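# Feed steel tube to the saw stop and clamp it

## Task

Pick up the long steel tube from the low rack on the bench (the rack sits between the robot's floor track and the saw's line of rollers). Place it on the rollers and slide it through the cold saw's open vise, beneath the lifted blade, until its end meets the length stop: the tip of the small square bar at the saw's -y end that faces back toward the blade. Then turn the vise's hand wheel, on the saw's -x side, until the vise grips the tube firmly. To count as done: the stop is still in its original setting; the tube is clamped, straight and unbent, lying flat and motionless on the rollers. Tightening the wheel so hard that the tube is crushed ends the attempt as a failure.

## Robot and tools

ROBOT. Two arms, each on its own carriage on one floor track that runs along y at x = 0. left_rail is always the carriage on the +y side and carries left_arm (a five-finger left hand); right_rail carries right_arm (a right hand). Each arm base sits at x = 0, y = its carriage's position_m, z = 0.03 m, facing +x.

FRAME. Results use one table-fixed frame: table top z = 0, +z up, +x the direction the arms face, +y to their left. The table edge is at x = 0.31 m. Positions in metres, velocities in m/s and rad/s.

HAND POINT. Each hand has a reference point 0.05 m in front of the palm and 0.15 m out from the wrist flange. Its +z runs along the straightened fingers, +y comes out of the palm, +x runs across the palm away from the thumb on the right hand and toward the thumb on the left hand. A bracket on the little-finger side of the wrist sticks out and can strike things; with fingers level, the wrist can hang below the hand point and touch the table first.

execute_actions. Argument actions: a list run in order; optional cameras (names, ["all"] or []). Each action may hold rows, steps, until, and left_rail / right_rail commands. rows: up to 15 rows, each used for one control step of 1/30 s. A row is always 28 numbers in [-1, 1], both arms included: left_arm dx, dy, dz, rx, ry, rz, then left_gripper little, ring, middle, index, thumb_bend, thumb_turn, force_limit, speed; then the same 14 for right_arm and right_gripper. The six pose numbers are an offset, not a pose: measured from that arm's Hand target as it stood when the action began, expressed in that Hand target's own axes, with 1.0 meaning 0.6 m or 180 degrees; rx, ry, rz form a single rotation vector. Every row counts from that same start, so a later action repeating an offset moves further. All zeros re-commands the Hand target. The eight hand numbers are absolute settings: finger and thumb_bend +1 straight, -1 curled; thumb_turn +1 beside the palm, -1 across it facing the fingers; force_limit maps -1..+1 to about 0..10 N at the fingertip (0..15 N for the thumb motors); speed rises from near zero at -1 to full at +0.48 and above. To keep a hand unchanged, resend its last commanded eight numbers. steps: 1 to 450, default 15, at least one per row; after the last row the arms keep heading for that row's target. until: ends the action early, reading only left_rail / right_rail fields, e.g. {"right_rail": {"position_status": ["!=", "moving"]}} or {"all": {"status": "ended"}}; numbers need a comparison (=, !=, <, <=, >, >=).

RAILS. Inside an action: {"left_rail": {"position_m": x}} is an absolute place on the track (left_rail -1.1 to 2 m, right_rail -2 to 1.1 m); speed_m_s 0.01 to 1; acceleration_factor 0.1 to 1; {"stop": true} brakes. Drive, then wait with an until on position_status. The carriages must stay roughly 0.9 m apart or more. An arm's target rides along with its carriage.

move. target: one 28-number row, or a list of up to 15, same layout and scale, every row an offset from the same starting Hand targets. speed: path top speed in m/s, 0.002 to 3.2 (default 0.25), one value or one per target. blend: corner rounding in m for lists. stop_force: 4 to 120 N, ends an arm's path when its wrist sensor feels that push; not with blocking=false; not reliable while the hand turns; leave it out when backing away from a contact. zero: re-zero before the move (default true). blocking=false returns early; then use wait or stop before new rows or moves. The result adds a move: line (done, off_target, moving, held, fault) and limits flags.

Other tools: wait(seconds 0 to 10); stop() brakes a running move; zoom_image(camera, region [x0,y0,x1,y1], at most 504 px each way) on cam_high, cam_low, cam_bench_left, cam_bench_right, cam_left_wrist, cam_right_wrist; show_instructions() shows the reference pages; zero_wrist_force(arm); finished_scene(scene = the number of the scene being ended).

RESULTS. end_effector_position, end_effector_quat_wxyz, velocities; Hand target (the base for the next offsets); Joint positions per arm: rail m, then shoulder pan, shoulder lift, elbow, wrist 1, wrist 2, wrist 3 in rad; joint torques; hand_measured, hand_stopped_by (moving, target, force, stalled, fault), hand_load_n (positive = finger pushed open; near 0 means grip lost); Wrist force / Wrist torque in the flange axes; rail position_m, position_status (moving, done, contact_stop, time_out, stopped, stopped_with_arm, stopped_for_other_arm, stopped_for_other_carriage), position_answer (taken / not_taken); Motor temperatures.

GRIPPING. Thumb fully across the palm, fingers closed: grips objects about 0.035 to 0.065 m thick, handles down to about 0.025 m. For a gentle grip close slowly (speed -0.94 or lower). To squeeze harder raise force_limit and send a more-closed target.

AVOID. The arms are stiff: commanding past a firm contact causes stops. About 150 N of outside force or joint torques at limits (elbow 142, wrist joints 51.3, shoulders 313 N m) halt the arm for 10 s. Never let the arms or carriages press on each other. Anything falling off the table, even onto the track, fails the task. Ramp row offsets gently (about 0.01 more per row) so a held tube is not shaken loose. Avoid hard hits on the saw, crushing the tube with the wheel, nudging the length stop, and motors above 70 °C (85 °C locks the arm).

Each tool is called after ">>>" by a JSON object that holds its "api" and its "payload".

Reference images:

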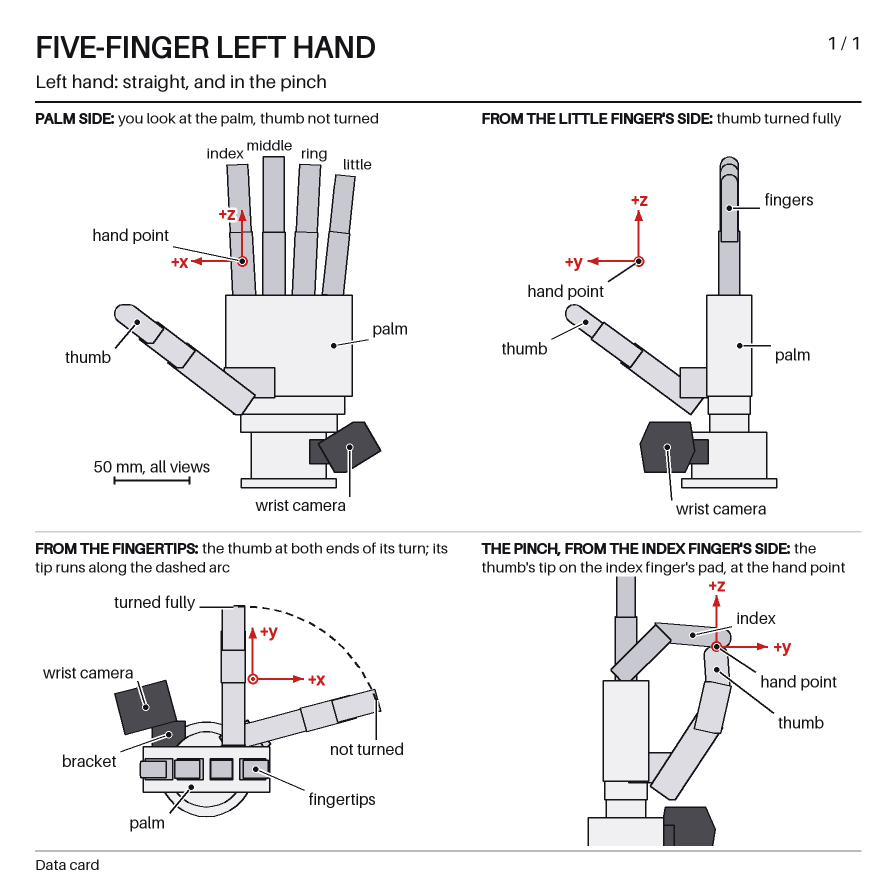

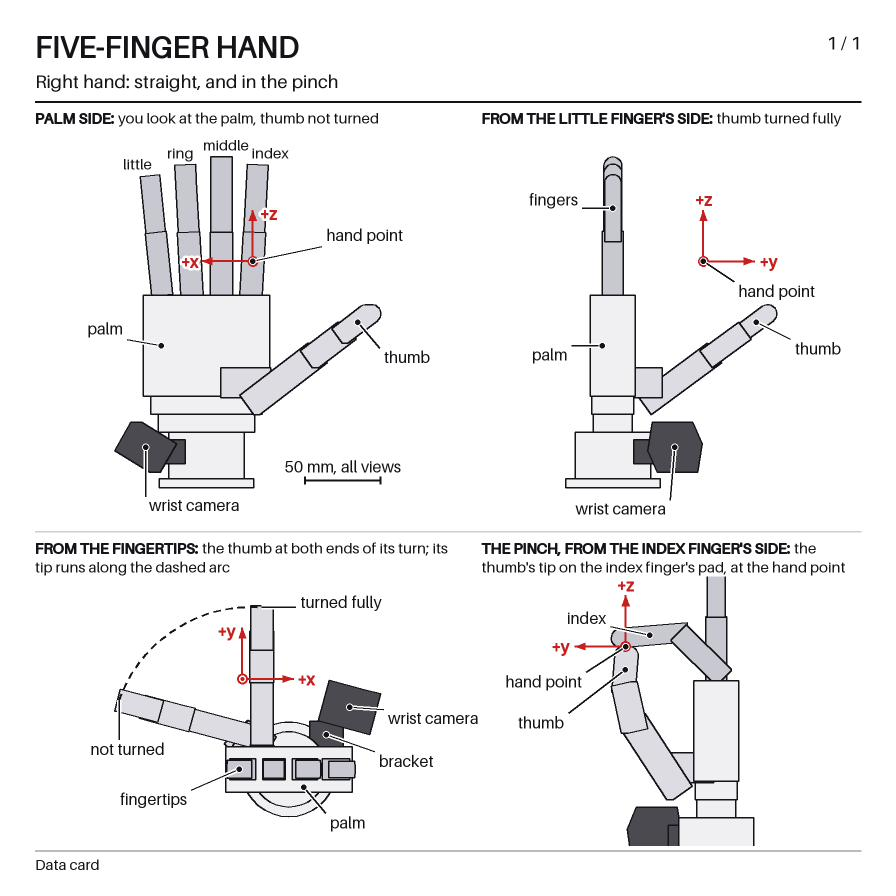

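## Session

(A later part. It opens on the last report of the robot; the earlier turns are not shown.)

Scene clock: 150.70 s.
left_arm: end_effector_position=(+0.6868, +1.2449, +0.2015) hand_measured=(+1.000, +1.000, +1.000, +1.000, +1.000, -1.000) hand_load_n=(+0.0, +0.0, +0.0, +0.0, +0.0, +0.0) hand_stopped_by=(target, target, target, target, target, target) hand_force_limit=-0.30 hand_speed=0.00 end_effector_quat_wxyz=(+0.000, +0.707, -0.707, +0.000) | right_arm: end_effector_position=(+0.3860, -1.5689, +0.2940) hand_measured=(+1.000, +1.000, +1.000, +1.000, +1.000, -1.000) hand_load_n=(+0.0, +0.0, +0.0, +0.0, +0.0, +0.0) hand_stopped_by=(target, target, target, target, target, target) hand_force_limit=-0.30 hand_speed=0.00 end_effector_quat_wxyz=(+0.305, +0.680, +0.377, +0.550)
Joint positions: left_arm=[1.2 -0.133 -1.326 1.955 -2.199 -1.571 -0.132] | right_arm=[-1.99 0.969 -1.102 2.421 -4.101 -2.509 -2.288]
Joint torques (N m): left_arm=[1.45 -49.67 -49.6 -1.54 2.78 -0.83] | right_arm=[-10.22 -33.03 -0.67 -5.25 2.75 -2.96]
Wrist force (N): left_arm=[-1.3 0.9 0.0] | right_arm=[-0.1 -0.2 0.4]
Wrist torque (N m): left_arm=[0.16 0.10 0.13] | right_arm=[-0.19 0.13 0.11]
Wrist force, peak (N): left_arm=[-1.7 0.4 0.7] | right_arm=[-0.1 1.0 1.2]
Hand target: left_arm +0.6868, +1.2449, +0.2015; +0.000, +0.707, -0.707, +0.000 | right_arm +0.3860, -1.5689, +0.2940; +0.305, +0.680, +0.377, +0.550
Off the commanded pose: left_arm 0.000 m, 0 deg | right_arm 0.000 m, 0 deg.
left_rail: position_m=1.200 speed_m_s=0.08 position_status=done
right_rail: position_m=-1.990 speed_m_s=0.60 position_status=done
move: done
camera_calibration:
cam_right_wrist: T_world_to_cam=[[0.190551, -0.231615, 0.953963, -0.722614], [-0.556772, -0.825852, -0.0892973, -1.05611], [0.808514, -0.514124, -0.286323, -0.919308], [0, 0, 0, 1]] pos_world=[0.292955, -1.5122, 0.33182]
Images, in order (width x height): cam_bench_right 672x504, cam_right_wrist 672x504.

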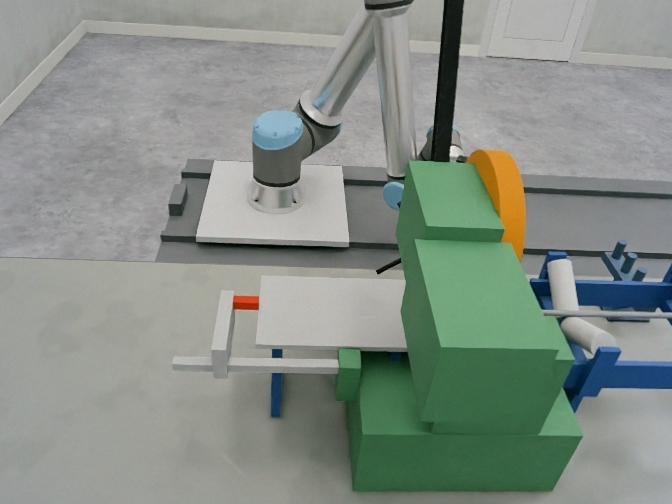

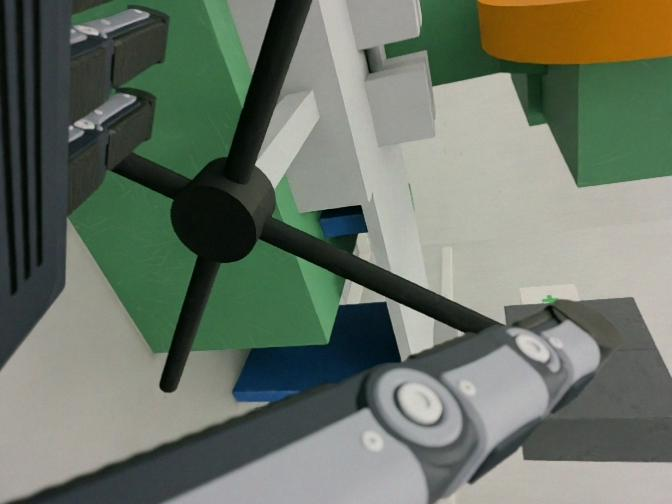

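>>> {"api": "move", "payload": {"target": [0.45,0,0,0,0,0,1,1,1,1,1,-1,-0.3,0.0, 0,0,0,0,0,0,1,1,1,1,1,-1,-0.3,0.0], "speed": 0.08, "stop_force": 7, "cameras": ["cam_right_wrist","cam_bench_right"]}}

Scene clock: 163.50 s.
left_arm: end_effector_position=(+0.6866, +0.9749, +0.2015) hand_measured=(+1.000, +1.000, +1.000, +1.000, +1.000, -1.000) hand_load_n=(+0.0, +0.0, +0.0, +0.0, +0.0, +0.0) hand_stopped_by=(target, target, target, target, target, target) hand_force_limit=-0.30 hand_speed=0.00 end_effector_quat_wxyz=(+0.000, +0.707, -0.707, +0.000) | right_arm: end_effector_position=(+0.3860, -1.5689, +0.2940) hand_measured=(+1.000, +1.000, +1.000, +1.000, +1.000, -1.000) hand_load_n=(+0.0, +0.0, +0.0, +0.0, +0.0, +0.0) hand_stopped_by=(target, target, target, target, target, target) hand_force_limit=-0.30 hand_speed=0.00 end_effector_quat_wxyz=(+0.305, +0.680, +0.377, +0.550)
Joint positions: left_arm=[1.2 -0.482 -1.295 1.914 -2.189 -1.571 -0.481] | right_arm=[-1.99 0.969 -1.101 2.421 -4.101 -2.508 -2.289]
Joint torques (N m): left_arm=[-11.73 -46.59 -51.79 -0.39 3.62 -3.73] | right_arm=[-14.91 -32.41 -6.53 -5.11 2.19 -3.28]
Wrist force (N): left_arm=[-1.5 0.9 -0.1] | right_arm=[-0.2 0.2 0.0]
Wrist torque (N m): left_arm=[0.14 0.13 0.13] | right_arm=[-0.12 0.16 0.11]
Wrist force, peak (N): left_arm=[-3.2 0.8 -0.8] | right_arm=[-0.6 0.6 -0.1]
Hand target: left_arm +0.6866, +0.9749, +0.2015; +0.000, +0.707, -0.707, +0.000 | right_arm +0.3860, -1.5689, +0.2940; +0.305, +0.680, +0.377, +0.550
Off the commanded pose: left_arm 0.000 m, 0 deg | right_arm 0.000 m, 0 deg.
left_rail: position_m=1.200 speed_m_s=0.08 position_status=done
right_rail: position_m=-1.990 speed_m_s=0.60 position_status=done
move: done
camera_calibration:
cam_right_wrist: T_world_to_cam=[[0.190408, -0.231473, 0.954026, -0.722379], [-0.556592, -0.825971, -0.0893169, -1.05634], [0.808672, -0.513996, -0.286108, -0.919233], [0, 0, 0, 1]] pos_world=[0.292955, -1.5122, 0.331819]
Images, in order (width x height): cam_bench_right 672x504, cam_right_wrist 672x504.

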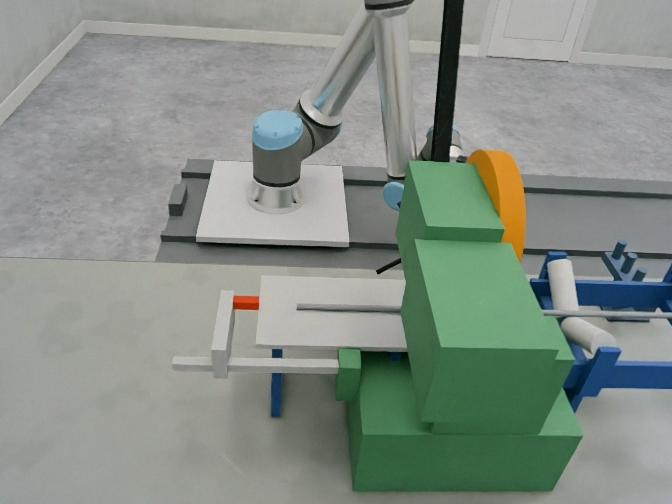

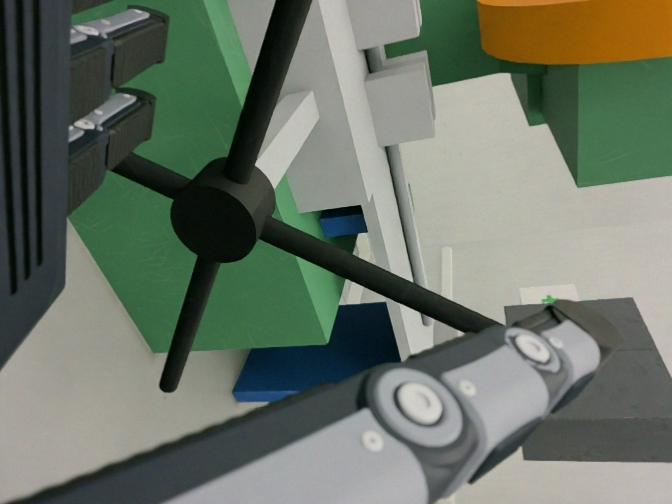

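>>> {"api": "move", "payload": {"target": [0.09,0,0,0,0,0,1,1,1,1,1,-1,-0.3,0.0, 0,0,0,0,0,0,1,1,1,1,1,-1,-0.3,0.0], "speed": 0.06, "stop_force": 7}}

>>> {"api": "move", "payload": {"target": [0.1,0,0,0,0,0,1,1,1,1,1,-1,-0.3,0.0, 0,0,0,0,0,0,1,1,1,1,1,-1,-0.3,0.0], "speed": 0.007, "stop_force": 4, "cameras": ["cam_bench_right"]}}

>>> {"api": "zoom_image", "payload": {"camera": "cam_bench_right", "region": [200, 270, 350, 370]}}

Scene clock: 173.30 s.
left_arm: end_effector_position=(+0.6866, +0.9210, +0.2015) hand_measured=(+1.000, +1.000, +1.000, +1.000, +1.000, -1.000) hand_load_n=(+0.0, +0.0, +0.0, +0.0, +0.0, +0.0) hand_stopped_by=(target, target, target, target, target, target) hand_force_limit=-0.30 hand_speed=0.00 end_effector_quat_wxyz=(+0.000, +0.707, -0.707, +0.000) | right_arm: end_effector_position=(+0.3860, -1.5689, +0.2940) hand_measured=(+1.000, +1.000, +1.000, +1.000, +1.000, -1.000) hand_load_n=(+0.0, +0.0, +0.0, +0.0, +0.0, +0.0) hand_stopped_by=(target, target, target, target, target, target) hand_force_limit=-0.30 hand_speed=0.00 end_effector_quat_wxyz=(+0.305, +0.680, +0.377, +0.550)
Joint positions: left_arm=[1.2 -0.544 -1.273 1.884 -2.181 -1.571 -0.543] | right_arm=[-1.99 0.969 -1.101 2.421 -4.101 -2.508 -2.289]
Joint torques (N m): left_arm=[-11.54 -49.42 -51.22 -0.44 -2.67 -3.76] | right_arm=[-9.39 -28.81 -14.21 -5.05 2.56 -2.81]
Wrist force (N): left_arm=[-1.5 1.2 0.7] | right_arm=[-0.5 0.0 0.3]
Wrist torque (N m): left_arm=[0.17 0.13 0.15] | right_arm=[-0.18 0.19 0.09]
Wrist force, peak (N): left_arm=[-2.7 1.1 0.8] | right_arm=[-0.4 0.1 -0.6]
Hand target: left_arm +0.6866, +0.9210, +0.2015; +0.000, +0.707, -0.707, +0.000 | right_arm +0.3860, -1.5689, +0.2940; +0.305, +0.680, +0.377, +0.550
Off the commanded pose: left_arm 0.000 m, 0 deg | right_arm 0.000 m, 0 deg.
left_rail: position_m=1.200 speed_m_s=0.08 position_status=done
right_rail: position_m=-1.990 speed_m_s=0.60 position_status=done
move: done

Scene clock: 177.90 s.
left_arm: end_effector_position=(+0.6866, +0.8988, +0.2015) hand_measured=(+1.000, +1.000, +1.000, +1.000, +1.000, -1.000) hand_load_n=(+0.0, +0.0, +0.0, +0.0, +0.0, +0.0) hand_stopped_by=(target, target, target, target, target, target) hand_force_limit=-0.30 hand_speed=0.00 end_effector_quat_wxyz=(+0.000, +0.707, -0.707, +0.000) | right_arm: end_effector_position=(+0.3860, -1.5689, +0.2940) hand_measured=(+1.000, +1.000, +1.000, +1.000, +1.000, -1.000) hand_load_n=(+0.0, +0.0, +0.0, +0.0, +0.0, +0.0) hand_stopped_by=(target, target, target, target, target, target) hand_force_limit=-0.30 hand_speed=0.00 end_effector_quat_wxyz=(+0.305, +0.680, +0.377, +0.550)
Joint positions: left_arm=[1.2 -0.568 -1.263 1.87 -2.177 -1.571 -0.568] | right_arm=[-1.99 0.969 -1.101 2.421 -4.101 -2.508 -2.289]
Joint torques (N m): left_arm=[2.87 -69.82 -26.36 -7.93 -2.57 4.22] | right_arm=[-9.81 -31.29 -18.3 -5 1.93 -2.72]
Wrist force (N): left_arm=[-5.3 1.0 0.2] | right_arm=[-0.3 0.2 0.2]
Wrist torque (N m): left_arm=[0.11 0.33 -0.13] | right_arm=[-0.16 0.17 0.10]
Wrist force, peak (N): left_arm=[-15.4 1.7 -0.6] | right_arm=[-0.4 0.6 0.2]
Hand target: left_arm +0.6866, +0.8988, +0.2015; +0.000, +0.707, -0.707, +0.000 (not the last commanded pose) | right_arm +0.3860, -1.5689, +0.2940; +0.305, +0.680, +0.377, +0.550
Off the commanded pose: left_arm 0.038 m, 0 deg | right_arm 0.000 m, 0 deg.
left_rail: position_m=1.200 speed_m_s=0.08 position_status=done
right_rail: position_m=-1.990 speed_m_s=0.60 position_status=done
move: contact (left_arm)
Images, in order (width x height): cam_bench_right 672x504.

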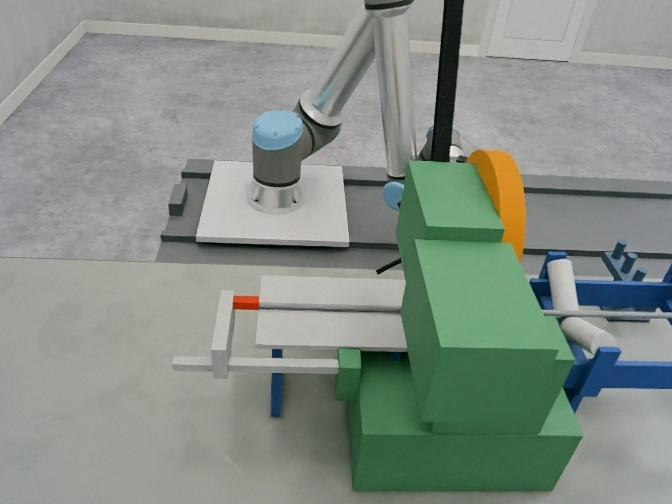

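Scaled by 3.360 from the camera's 672x504 image, which has a finer 960x720 frame.

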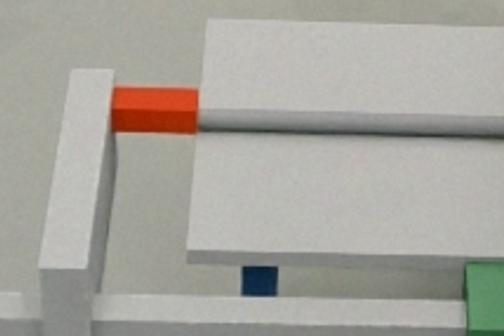

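>>> {"api": "move", "payload": {"target": [[0,0,0,0,0,0,1,1,1,1,1,-1,-0.3,0, 0,0,0.2333,0,0,0,1,1,1,1,1,-1,-0.3,0],[0,0,0,0,0,0,1,1,1,1,1,-1,-0.3,0, -0.0448,0.0571,0.2333,0,0,0.1667,1,1,1,1,1,-1,-0.3,0],[0,0,0,0,0,0,1,1,1,1,1,-1,-0.3,0, -0.1021,0.0669,0.2333,0,0,0.3333,1,1,1,1,1,-1,-0.3,0],[0,0,0,0,0,0,1,1,1,1,1,-1,-0.3,0, -0.1567,0.0467,0.2333,0,0,0.5,1,1,1,1,1,-1,-0.3,0],[0,0,0,0,0,0,1,1,1,1,1,-1,-0.3,0, -0.1938,0.0019,0.2333,0,0,0.6667,1,1,1,1,1,-1,-0.3,0],[0,0,0,0,0,0,1,1,1,1,1,-1,-0.3,0, -0.2036,-0.0555,0.2333,0,0,0.8333,1,1,1,1,1,-1,-0.3,0],[0,0,0,0,0,0,1,1,1,1,1,-1,-0.3,0, -0.197,-0.0841,0.2333,0,0,0.9167,1,1,1,1,1,-1,-0.3,0],[0,0,0,0,0,0,1,1,1,1,1,-1,-0.3,0, -0.1884,-0.0519,0.2333,0,0,0.9167,1,1,1,1,1,-1,-0.3,0],[0,0,0,0,0,0,1,1,1,1,1,-1,-0.3,0, -0.1884,-0.0519,0,0,0,0.9167,1,1,1,1,1,-1,-0.3,0],[0,0,0,0,0,0,1,1,1,1,1,-1,-0.3,0, -0.1026,0.0565,0,0,0,0.3889,1,1,1,1,1,-1,-0.3,0],[0,0,0,0,0,0,1,1,1,1,1,-1,-0.3,0, 0.01,-0.0358,0,0,0,-0.1167,1,1,1,1,1,-1,-0.3,0]], "speed": [0.25,0.35,0.4,0.4,0.4,0.4,0.4,0.3,0.5,0.9,0.9], "blend": [0.005,0.01,0.01,0.01,0.01,0.01,0.003,0.005,0.02,0.05,0], "cameras": ["cam_right_wrist"]}}

Scene clock: 219.87 s.
left_arm: end_effector_position=(+0.6866, +0.8988, +0.2015) hand_measured=(+1.000, +1.000, +1.000, +1.000, +1.000, -1.000) hand_load_n=(+0.0, +0.0, +0.0, +0.0, +0.0, +0.0) hand_stopped_by=(target, target, target, target, target, target) hand_force_limit=-0.30 hand_speed=0.00 end_effector_quat_wxyz=(+0.000, +0.707, -0.707, +0.000) | right_arm: end_effector_position=(+0.3829, -1.5525, +0.2793) hand_measured=(+1.000, +1.000, +1.000, +1.000, +1.000, -1.000) hand_load_n=(+0.0, +0.0, +0.0, +0.0, +0.0, +0.0) hand_stopped_by=(target, target, target, target, target, target) hand_force_limit=-0.30 hand_speed=0.00 end_effector_quat_wxyz=(+0.400, +0.600, +0.495, +0.485)
Joint positions: left_arm=[1.2 -0.568 -1.263 1.87 -2.177 -1.571 -0.568] | right_arm=[-1.99 0.982 -1.024 2.422 -4.173 -2.52 -2.647]
Joint torques (N m): left_arm=[3.35 -68.36 -25.7 -3.64 -2.84 3.32] | right_arm=[-11.16 -32.92 -20.78 -5.65 2.13 -2.63]
Wrist force (N): left_arm=[-4.7 0.8 0.5] | right_arm=[-0.2 -0.2 -0.4]
Wrist torque (N m): left_arm=[0.10 0.26 -0.09] | right_arm=[-0.19 0.15 0.07]
Wrist force, peak (N): left_arm=[-5.9 0.9 0.9] | right_arm=[-3.4 -10.8 -1.3]
Hand target: left_arm +0.6866, +0.8988, +0.2015; +0.000, +0.707, -0.707, +0.000 | right_arm +0.3829, -1.5525, +0.2793; +0.400, +0.600, +0.495, +0.485
Off the commanded pose: left_arm 0.000 m, 0 deg | right_arm 0.000 m, 0 deg.
left_rail: position_m=1.200 speed_m_s=0.08 position_status=done
right_rail: position_m=-1.990 speed_m_s=0.60 position_status=done
move: done
camera_calibration:
cam_right_wrist: T_world_to_cam=[[0.194236, 0.132506, 0.971964, -0.145339], [-0.492194, -0.84392, 0.213409, -1.18288], [0.848538, -0.519847, -0.098701, -0.989231], [0, 0, 0, 1]] pos_world=[0.285422, -1.49325, 0.296065]
Images, in order (width x height): cam_right_wrist 672x504.

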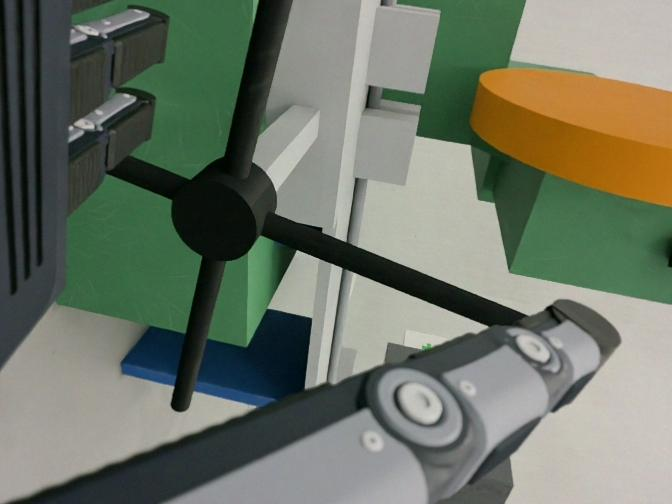

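>>> {"api": "move", "payload": {"target": [[0,0,0,0,0,0,1,1,1,1,1,-1,-0.3,0, 0,0,0.2333,0,0,0,1,1,1,1,1,-1,-0.3,0],[0,0,0,0,0,0,1,1,1,1,1,-1,-0.3,0, -0.0448,0.0571,0.2333,0,0,0.1667,1,1,1,1,1,-1,-0.3,0],[0,0,0,0,0,0,1,1,1,1,1,-1,-0.3,0, -0.1021,0.0669,0.2333,0,0,0.3333,1,1,1,1,1,-1,-0.3,0],[0,0,0,0,0,0,1,1,1,1,1,-1,-0.3,0, -0.1567,0.0467,0.2333,0,0,0.5,1,1,1,1,1,-1,-0.3,0]], "speed": [0.25,0.35,0.4,0.4], "blend": [0.005,0.01,0.01,0]}}

Scene clock: 233.73 s.
left_arm: end_effector_position=(+0.6866, +0.8988, +0.2015) hand_measured=(+1.000, +1.000, +1.000, +1.000, +1.000, -1.000) hand_load_n=(+0.0, +0.0, +0.0, +0.0, +0.0, +0.0) hand_stopped_by=(target, target, target, target, target, target) hand_force_limit=-0.30 hand_speed=0.00 end_effector_quat_wxyz=(+0.000, +0.707, -0.707, +0.000) | right_arm: end_effector_position=(+0.5218, -1.6500, +0.2595) hand_measured=(+1.000, +1.000, +1.000, +1.000, +1.000, -1.000) hand_load_n=(+0.0, +0.5, +0.0, +0.0, -0.5, +0.0) hand_stopped_by=(target, target, target, target, target, target) hand_force_limit=-0.30 hand_speed=0.00 end_effector_quat_wxyz=(-0.060, +0.774, -0.074, +0.626)
Joint positions: left_arm=[1.2 -0.568 -1.263 1.87 -2.177 -1.571 -0.568] | right_arm=[-1.99 0.596 -1.192 2.429 -4.127 -2.152 -1.239]
Joint torques (N m): left_arm=[0.08 -67.93 -25.87 -2.11 -2.92 3.62] | right_arm=[-18.73 -55.52 -1.91 -1.1 0.02 2.55]
Wrist force (N): left_arm=[-5.4 1.1 1.2] | right_arm=[-4.0 -9.4 0.5]
Wrist torque (N m): left_arm=[0.16 0.37 -0.15] | right_arm=[-0.43 0.44 -0.12]
Wrist force, peak (N): left_arm=[-5.8 1.2 0.2] | right_arm=[-1.1 -12.0 -2.7]
Hand target: left_arm +0.6866, +0.8988, +0.2015; +0.000, +0.707, -0.707, +0.000 | right_arm +0.5218, -1.6501, +0.2595; -0.060, +0.774, -0.074, +0.626
Off the commanded pose: left_arm 0.000 m, 0 deg | right_arm 0.000 m, 0 deg.
left_rail: position_m=1.200 speed_m_s=0.08 position_status=done
right_rail: position_m=-1.990 speed_m_s=0.60 position_status=done
move: done

>>> {"api": "move", "payload": {"target": [[0,0,0,0,0,0,1,1,1,1,1,-1,-0.3,0, -0.01995,0.0215,0,0,0,0.0833,1,1,1,1,1,-1,-0.3,0],[0,0,0,0,0,0,1,1,1,1,1,-1,-0.3,0, -0.0728,0.0458,0,0,0,0.25,1,1,1,1,1,-1,-0.3,0]], "speed": 0.3, "blend": [0.01,0]}}

Scene clock: 248.40 s.
left_arm: end_effector_position=(+0.6866, +0.8988, +0.2015) hand_measured=(+1.000, +1.000, +1.000, +1.000, +1.000, -1.000) hand_load_n=(+0.0, +0.0, +0.0, +0.0, -0.5, +0.0) hand_stopped_by=(target, target, target, target, target, target) hand_force_limit=-0.30 hand_speed=0.00 end_effector_quat_wxyz=(+0.000, +0.707, -0.707, +0.000) | right_arm: end_effector_position=(+0.5118, -1.6687, +0.2125) hand_measured=(+1.000, +1.000, +1.000, +1.000, +1.000, -1.000) hand_load_n=(+0.0, +0.0, +0.0, +0.0, +0.0, +0.0) hand_stopped_by=(target, target, target, target, target, target) hand_force_limit=-0.30 hand_speed=0.00 end_effector_quat_wxyz=(-0.295, +0.687, -0.364, +0.556)
Joint positions: left_arm=[1.2 -0.568 -1.263 1.87 -2.177 -1.571 -0.568] | right_arm=[-1.99 0.469 -1.175 2.533 -4.266 -2.028 -0.489]
Joint torques (N m): left_arm=[3.36 -69.88 -26.51 -2.19 -3 3.6] | right_arm=[-8.72 -22.52 2.42 -5.02 1.88 3.72]
Wrist force (N): left_arm=[-5.2 1.2 0.9] | right_arm=[-1.9 -4.5 2.4]
Wrist torque (N m): left_arm=[0.18 0.33 -0.13] | right_arm=[-0.23 0.22 -0.41]
Wrist force, peak (N): left_arm=[-5.7 1.0 0.4] | right_arm=[3.3 -10.8 1.2]
Hand target: left_arm +0.6866, +0.8988, +0.2015; +0.000, +0.707, -0.707, +0.000 | right_arm +0.5118, -1.6687, +0.2125; -0.295, +0.686, -0.365, +0.555
Off the commanded pose: left_arm 0.000 m, 0 deg | right_arm 0.000 m, 0 deg.
left_rail: position_m=1.200 speed_m_s=0.08 position_status=done
right_rail: position_m=-1.990 speed_m_s=0.60 position_status=done
move: done

>>> {"api": "move", "payload": {"target": [[0,0,0,0,0,0,1,1,1,1,1,-1,-0.3,0, -0.0448,0.0371,0,0,0,0.1667,1,1,1,1,1,-1,-0.3,0],[0,0,0,0,0,0,1,1,1,1,1,-1,-0.3,0, -0.0845,0.0471,0,0,0,0.2833,1,1,1,1,1,-1,-0.3,0],[0,0,0,0,0,0,1,1,1,1,1,-1,-0.3,0, -0.0586,0.0261,0,0,0,0.2833,1,1,1,1,1,-1,-0.3,0],[0,0,0,0,0,0,1,1,1,1,1,-1,-0.3,0, -0.0586,0.0261,-0.2333,0,0,0.2833,1,1,1,1,1,-1,-0.3,0],[0,0,0,0,0,0,1,1,1,1,1,-1,-0.3,0, 0.0066,-0.0929,-0.2333,0,0,-0.2333,1,1,1,1,1,-1,-0.3,0],[0,0,0,0,0,0,1,1,1,1,1,-1,-0.3,0, -0.1247,-0.1617,-0.2333,0,0,-0.75,1,1,1,1,1,-1,-0.3,0],[0,0,0,0,0,0,1,1,1,1,1,-1,-0.3,0, -0.1247,-0.1617,0,0,0,-0.75,1,1,1,1,1,-1,-0.3,0]], "speed": [0.3,0.3,0.3,0.5,0.9,0.9,0.25], "blend": [0.01,0.003,0.005,0.02,0.05,0.005,0], "cameras": ["cam_right_wrist"]}}

Scene clock: 268.53 s.
left_arm: end_effector_position=(+0.6866, +0.8988, +0.2015) hand_measured=(+1.000, +1.000, +1.000, +1.000, +1.000, -1.000) hand_load_n=(+0.0, +0.0, +0.0, +0.0, +0.0, +0.0) hand_stopped_by=(target, target, target, target, target, target) hand_force_limit=-0.30 hand_speed=0.00 end_effector_quat_wxyz=(+0.000, +0.707, -0.707, +0.000) | right_arm: end_effector_position=(+0.5195, -1.5524, +0.2502) hand_measured=(+1.000, +1.000, +1.000, +1.000, +1.000, -1.000) hand_load_n=(-0.5, +0.0, +0.0, +0.0, +0.0, +0.0) hand_stopped_by=(target, target, target, target, target, target) hand_force_limit=-0.30 hand_speed=0.00 end_effector_quat_wxyz=(+0.400, +0.600, +0.495, +0.485)
Joint positions: left_arm=[1.2 -0.568 -1.263 1.87 -2.177 -1.571 -0.568] | right_arm=[-1.99 0.766 -0.926 2.307 -4.235 -2.315 -2.752]
Joint torques (N m): left_arm=[1.81 -69.61 -26.02 -2.25 -3.02 3.01] | right_arm=[-10.29 -39.59 -21.1 -5.38 2.16 -4.15]
Wrist force (N): left_arm=[-5.3 1.0 0.1] | right_arm=[-0.3 2.4 -0.1]
Wrist torque (N m): left_arm=[0.13 0.36 -0.14] | right_arm=[0.15 0.13 0.13]
Wrist force, peak (N): left_arm=[-5.7 1.1 0.8] | right_arm=[-5.2 -56.5 17.0]
Hand target: left_arm +0.6866, +0.8988, +0.2015; +0.000, +0.707, -0.707, +0.000 | right_arm +0.5198, -1.5524, +0.2502; +0.400, +0.600, +0.495, +0.485
Off the commanded pose: left_arm 0.000 m, 0 deg | right_arm 0.000 m, 0 deg.
left_rail: position_m=1.200 speed_m_s=0.08 position_status=done
right_rail: position_m=-1.990 speed_m_s=0.60 position_status=done
move: done
camera_calibration:
cam_right_wrist: T_world_to_cam=[[0.194147, 0.13257, 0.971973, -0.14347], [-0.492139, -0.843952, 0.213411, -1.10943], [0.848591, -0.519779, -0.0986076, -1.10791], [0, 0, 0, 1]] pos_world=[0.422022, -1.49315, 0.266964]
Images, in order (width x height): cam_right_wrist 672x504.

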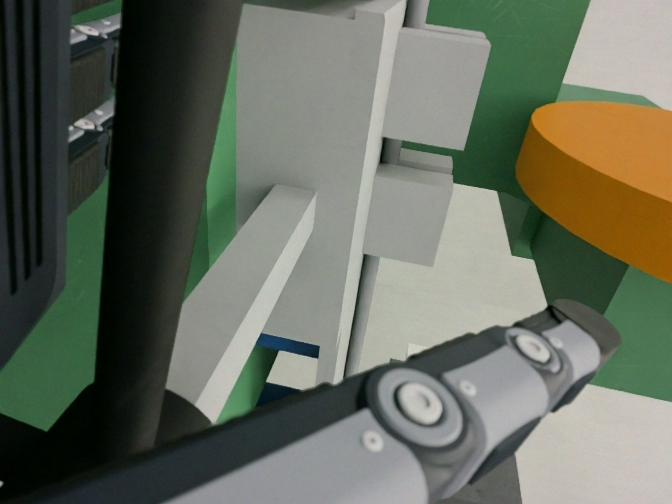

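>>> {"api": "move", "payload": {"target": [[0,0,0,0,0,0,1,1,1,1,1,-1,-0.3,0, 0,0.01,0,0,0,0,1,1,1,1,1,-1,-0.3,0],[0,0,0,0,0,0,1,1,1,1,1,-1,-0.3,0, -0.0127,0.0349,0,0,0,0.0556,1,1,1,1,1,-1,-0.3,0]], "speed": 0.1, "blend": [0.005,0]}}

Scene clock: 288.13 s.
left_arm: end_effector_position=(+0.6866, +0.8988, +0.2015) hand_measured=(+1.000, +1.000, +1.000, +1.000, +1.000, -1.000) hand_load_n=(+0.0, +0.0, +0.0, +0.0, +0.0, +0.0) hand_stopped_by=(target, target, target, target, target, target) hand_force_limit=-0.30 hand_speed=0.00 end_effector_quat_wxyz=(+0.000, +0.707, -0.707, +0.000) | right_arm: end_effector_position=(+0.5236, -1.5632, +0.2670) hand_measured=(+1.000, +1.000, +1.000, +1.000, +1.000, -1.000) hand_load_n=(+0.0, +0.0, +0.0, -0.5, +0.0, +0.0) hand_stopped_by=(target, target, target, target, target, target) hand_force_limit=-0.30 hand_speed=0.00 end_effector_quat_wxyz=(+0.356, +0.640, +0.443, +0.517)
Joint positions: left_arm=[1.2 -0.568 -1.263 1.87 -2.177 -1.571 -0.568] | right_arm=[-1.99 0.754 -0.981 2.312 -4.184 -2.302 -2.584]
Joint torques (N m): left_arm=[0.61 -67.01 -26.4 -2.33 -3.32 2.76] | right_arm=[1.56 -52.76 -14.01 -4.61 -0.27 -0.06]
Wrist force (N): left_arm=[-5.3 0.8 -0.3] | right_arm=[-1.5 -19.6 -6.6]
Wrist torque (N m): left_arm=[0.08 0.35 -0.13] | right_arm=[-0.46 0.27 -0.09]
Wrist force, peak (N): left_arm=[-5.7 1.5 1.2] | right_arm=[-15.0 -136.7 -28.7]
Hand target: left_arm +0.6866, +0.8988, +0.2015; +0.000, +0.707, -0.707, +0.000 | right_arm +0.5236, -1.5632, +0.2670; +0.356, +0.640, +0.443, +0.517 (not the last commanded pose)
Off the commanded pose: left_arm 0.000 m, 0 deg | right_arm 0.002 m, 0 deg.
FORCE FAULT: contact force on the right arm reached its limit, and that arm stopped for 10 seconds. The contact can be on any part of that arm, not only on its tool. That arm's target is now where it stood when the stop ended, not its last command. That arm accepts commands again.
left_rail: position_m=1.200 speed_m_s=0.08 position_status=done
right_rail: position_m=-1.990 speed_m_s=0.60 position_status=done
move: fault (right_arm); blend cut to 0.003 m at target 1

>>> {"api": "move", "payload": {"target": [[-0.05,0,0,0,0,0,1,1,1,1,1,-1,-0.3,0, 0,-0.0333,0,0,0,0,1,1,1,1,1,-1,-0.3,0],[-0.1,0,0,0,0,0,1,1,1,1,1,-1,-0.3,0, 0,-0.0333,-0.2333,0,0,0,1,1,1,1,1,-1,-0.3,0]], "speed": [0.1,0.3], "blend": [0.005,0], "cameras": ["cam_right_wrist","cam_bench_right","cam_low","cam_high"]}}

>>> {"api": "zoom_image", "payload": {"camera": "cam_right_wrist", "region": [300, 0, 480, 240]}}

>>> {"api": "zoom_image", "payload": {"camera": "cam_bench_right", "region": [200, 270, 350, 370]}}

Scene clock: 295.93 s.
left_arm: end_effector_position=(+0.6866, +0.9588, +0.2015) hand_measured=(+1.000, +1.000, +1.000, +1.000, +1.000, -1.000) hand_load_n=(+0.0, +0.0, +0.0, +0.0, +0.0, +0.0) hand_stopped_by=(target, target, target, target, target, target) hand_force_limit=-0.30 hand_speed=0.00 end_effector_quat_wxyz=(+0.000, +0.707, -0.707, +0.000) | right_arm: end_effector_position=(+0.3830, -1.5564, +0.2784) hand_measured=(+1.000, +1.000, +1.000, +1.000, +1.000, -1.000) hand_load_n=(+0.0, +0.0, +0.0, -0.5, +0.0, +0.0) hand_stopped_by=(target, target, target, target, target, target) hand_force_limit=-0.30 hand_speed=0.00 end_effector_quat_wxyz=(+0.356, +0.640, +0.443, +0.517)
Joint positions: left_arm=[1.2 -0.501 -1.289 1.906 -2.187 -1.571 -0.5] | right_arm=[-1.99 0.984 -1.042 2.416 -4.143 -2.52 -2.473]
Joint torques (N m): left_arm=[6.75 -66.13 -23.79 -7.47 3.11 4] | right_arm=[10.81 -63.32 1.7 -0.75 -3.08 3.09]
Wrist force (N): left_arm=[-0.3 0.9 0.7] | right_arm=[-1.8 6.8 0.2]
Wrist torque (N m): left_arm=[0.09 0.06 -0.10] | right_arm=[0.86 0.39 -0.08]
Wrist force, peak (N): left_arm=[-5.6 0.8 0.9] | right_arm=[-2.0 -20.9 -6.0]
Hand target: left_arm +0.6866, +0.9588, +0.2015; +0.000, +0.707, -0.707, +0.000 | right_arm +0.3828, -1.5564, +0.2785; +0.356, +0.640, +0.443, +0.517
Off the commanded pose: left_arm 0.000 m, 0 deg | right_arm 0.000 m, 0 deg.
left_rail: position_m=1.200 speed_m_s=0.08 position_status=done
right_rail: position_m=-1.990 speed_m_s=0.60 position_status=done
move: done
camera_calibration:
cam_right_wrist: T_world_to_cam=[[0.199623, -0.0365286, 0.979192, -0.411195], [-0.520685, -0.850499, 0.0744218, -1.14657], [0.830083, -0.524707, -0.188799, -0.966834], [0, 0, 0, 1]] pos_world=[0.287632, -1.49748, 0.305431]
Images, in order (width x height): cam_high 672x504, cam_low 672x504, cam_bench_right 672x504, cam_right_wrist 672x504.

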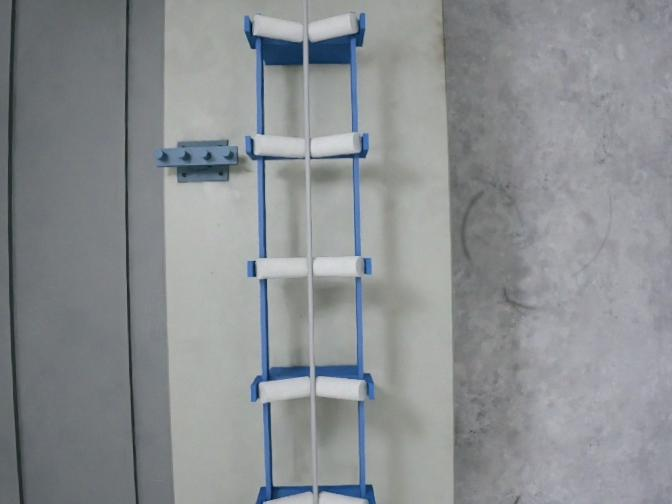

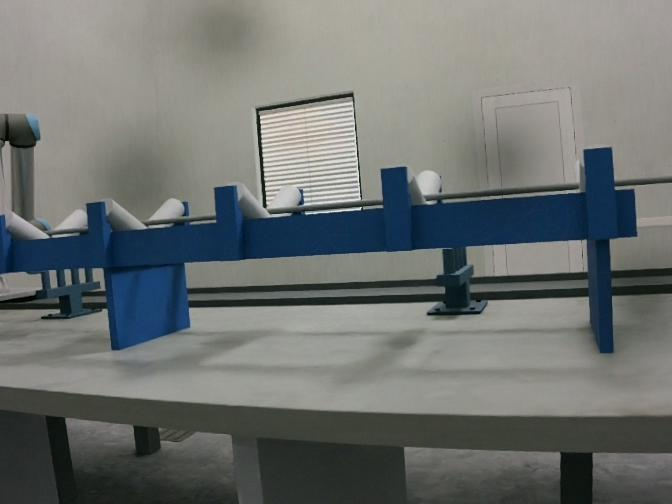

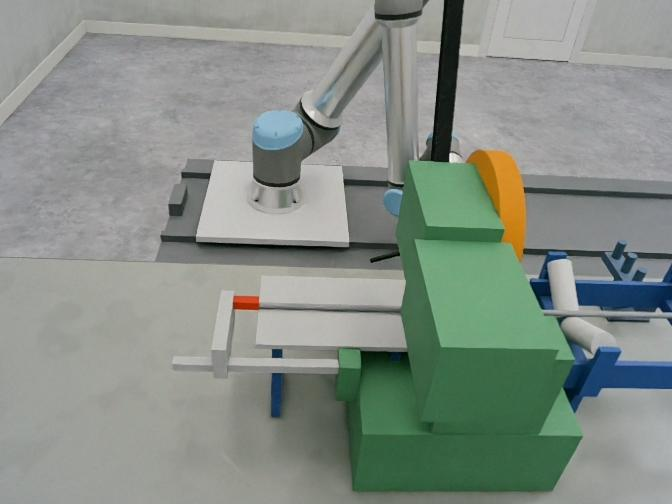

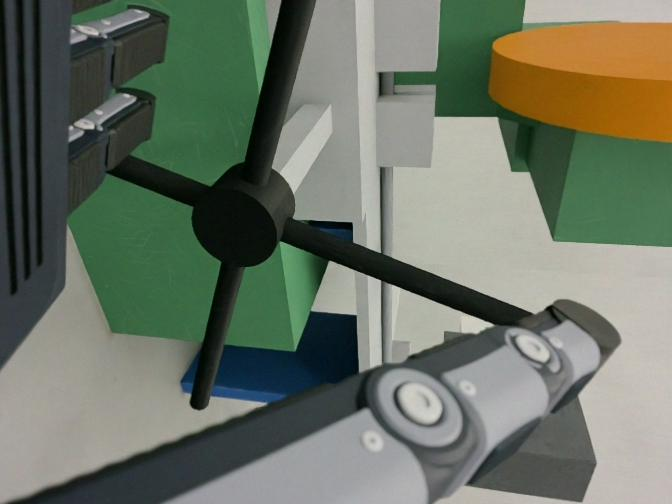

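Scaled by 2.100 from the camera's 672x504 image, which has a finer 960x720 frame.

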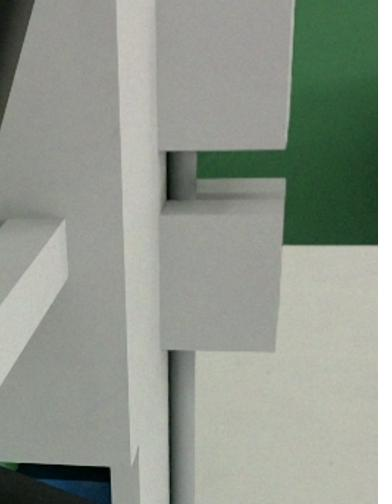

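Scaled by 3.360 from the camera's 672x504 image, which has a finer 960x720 frame.

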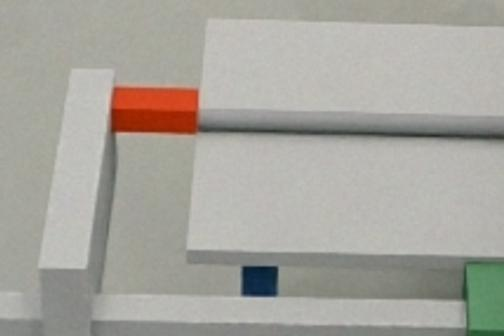

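>>> {"api": "finished_scene", "payload": {"scene": 2}}

The scene is finished: the task was done.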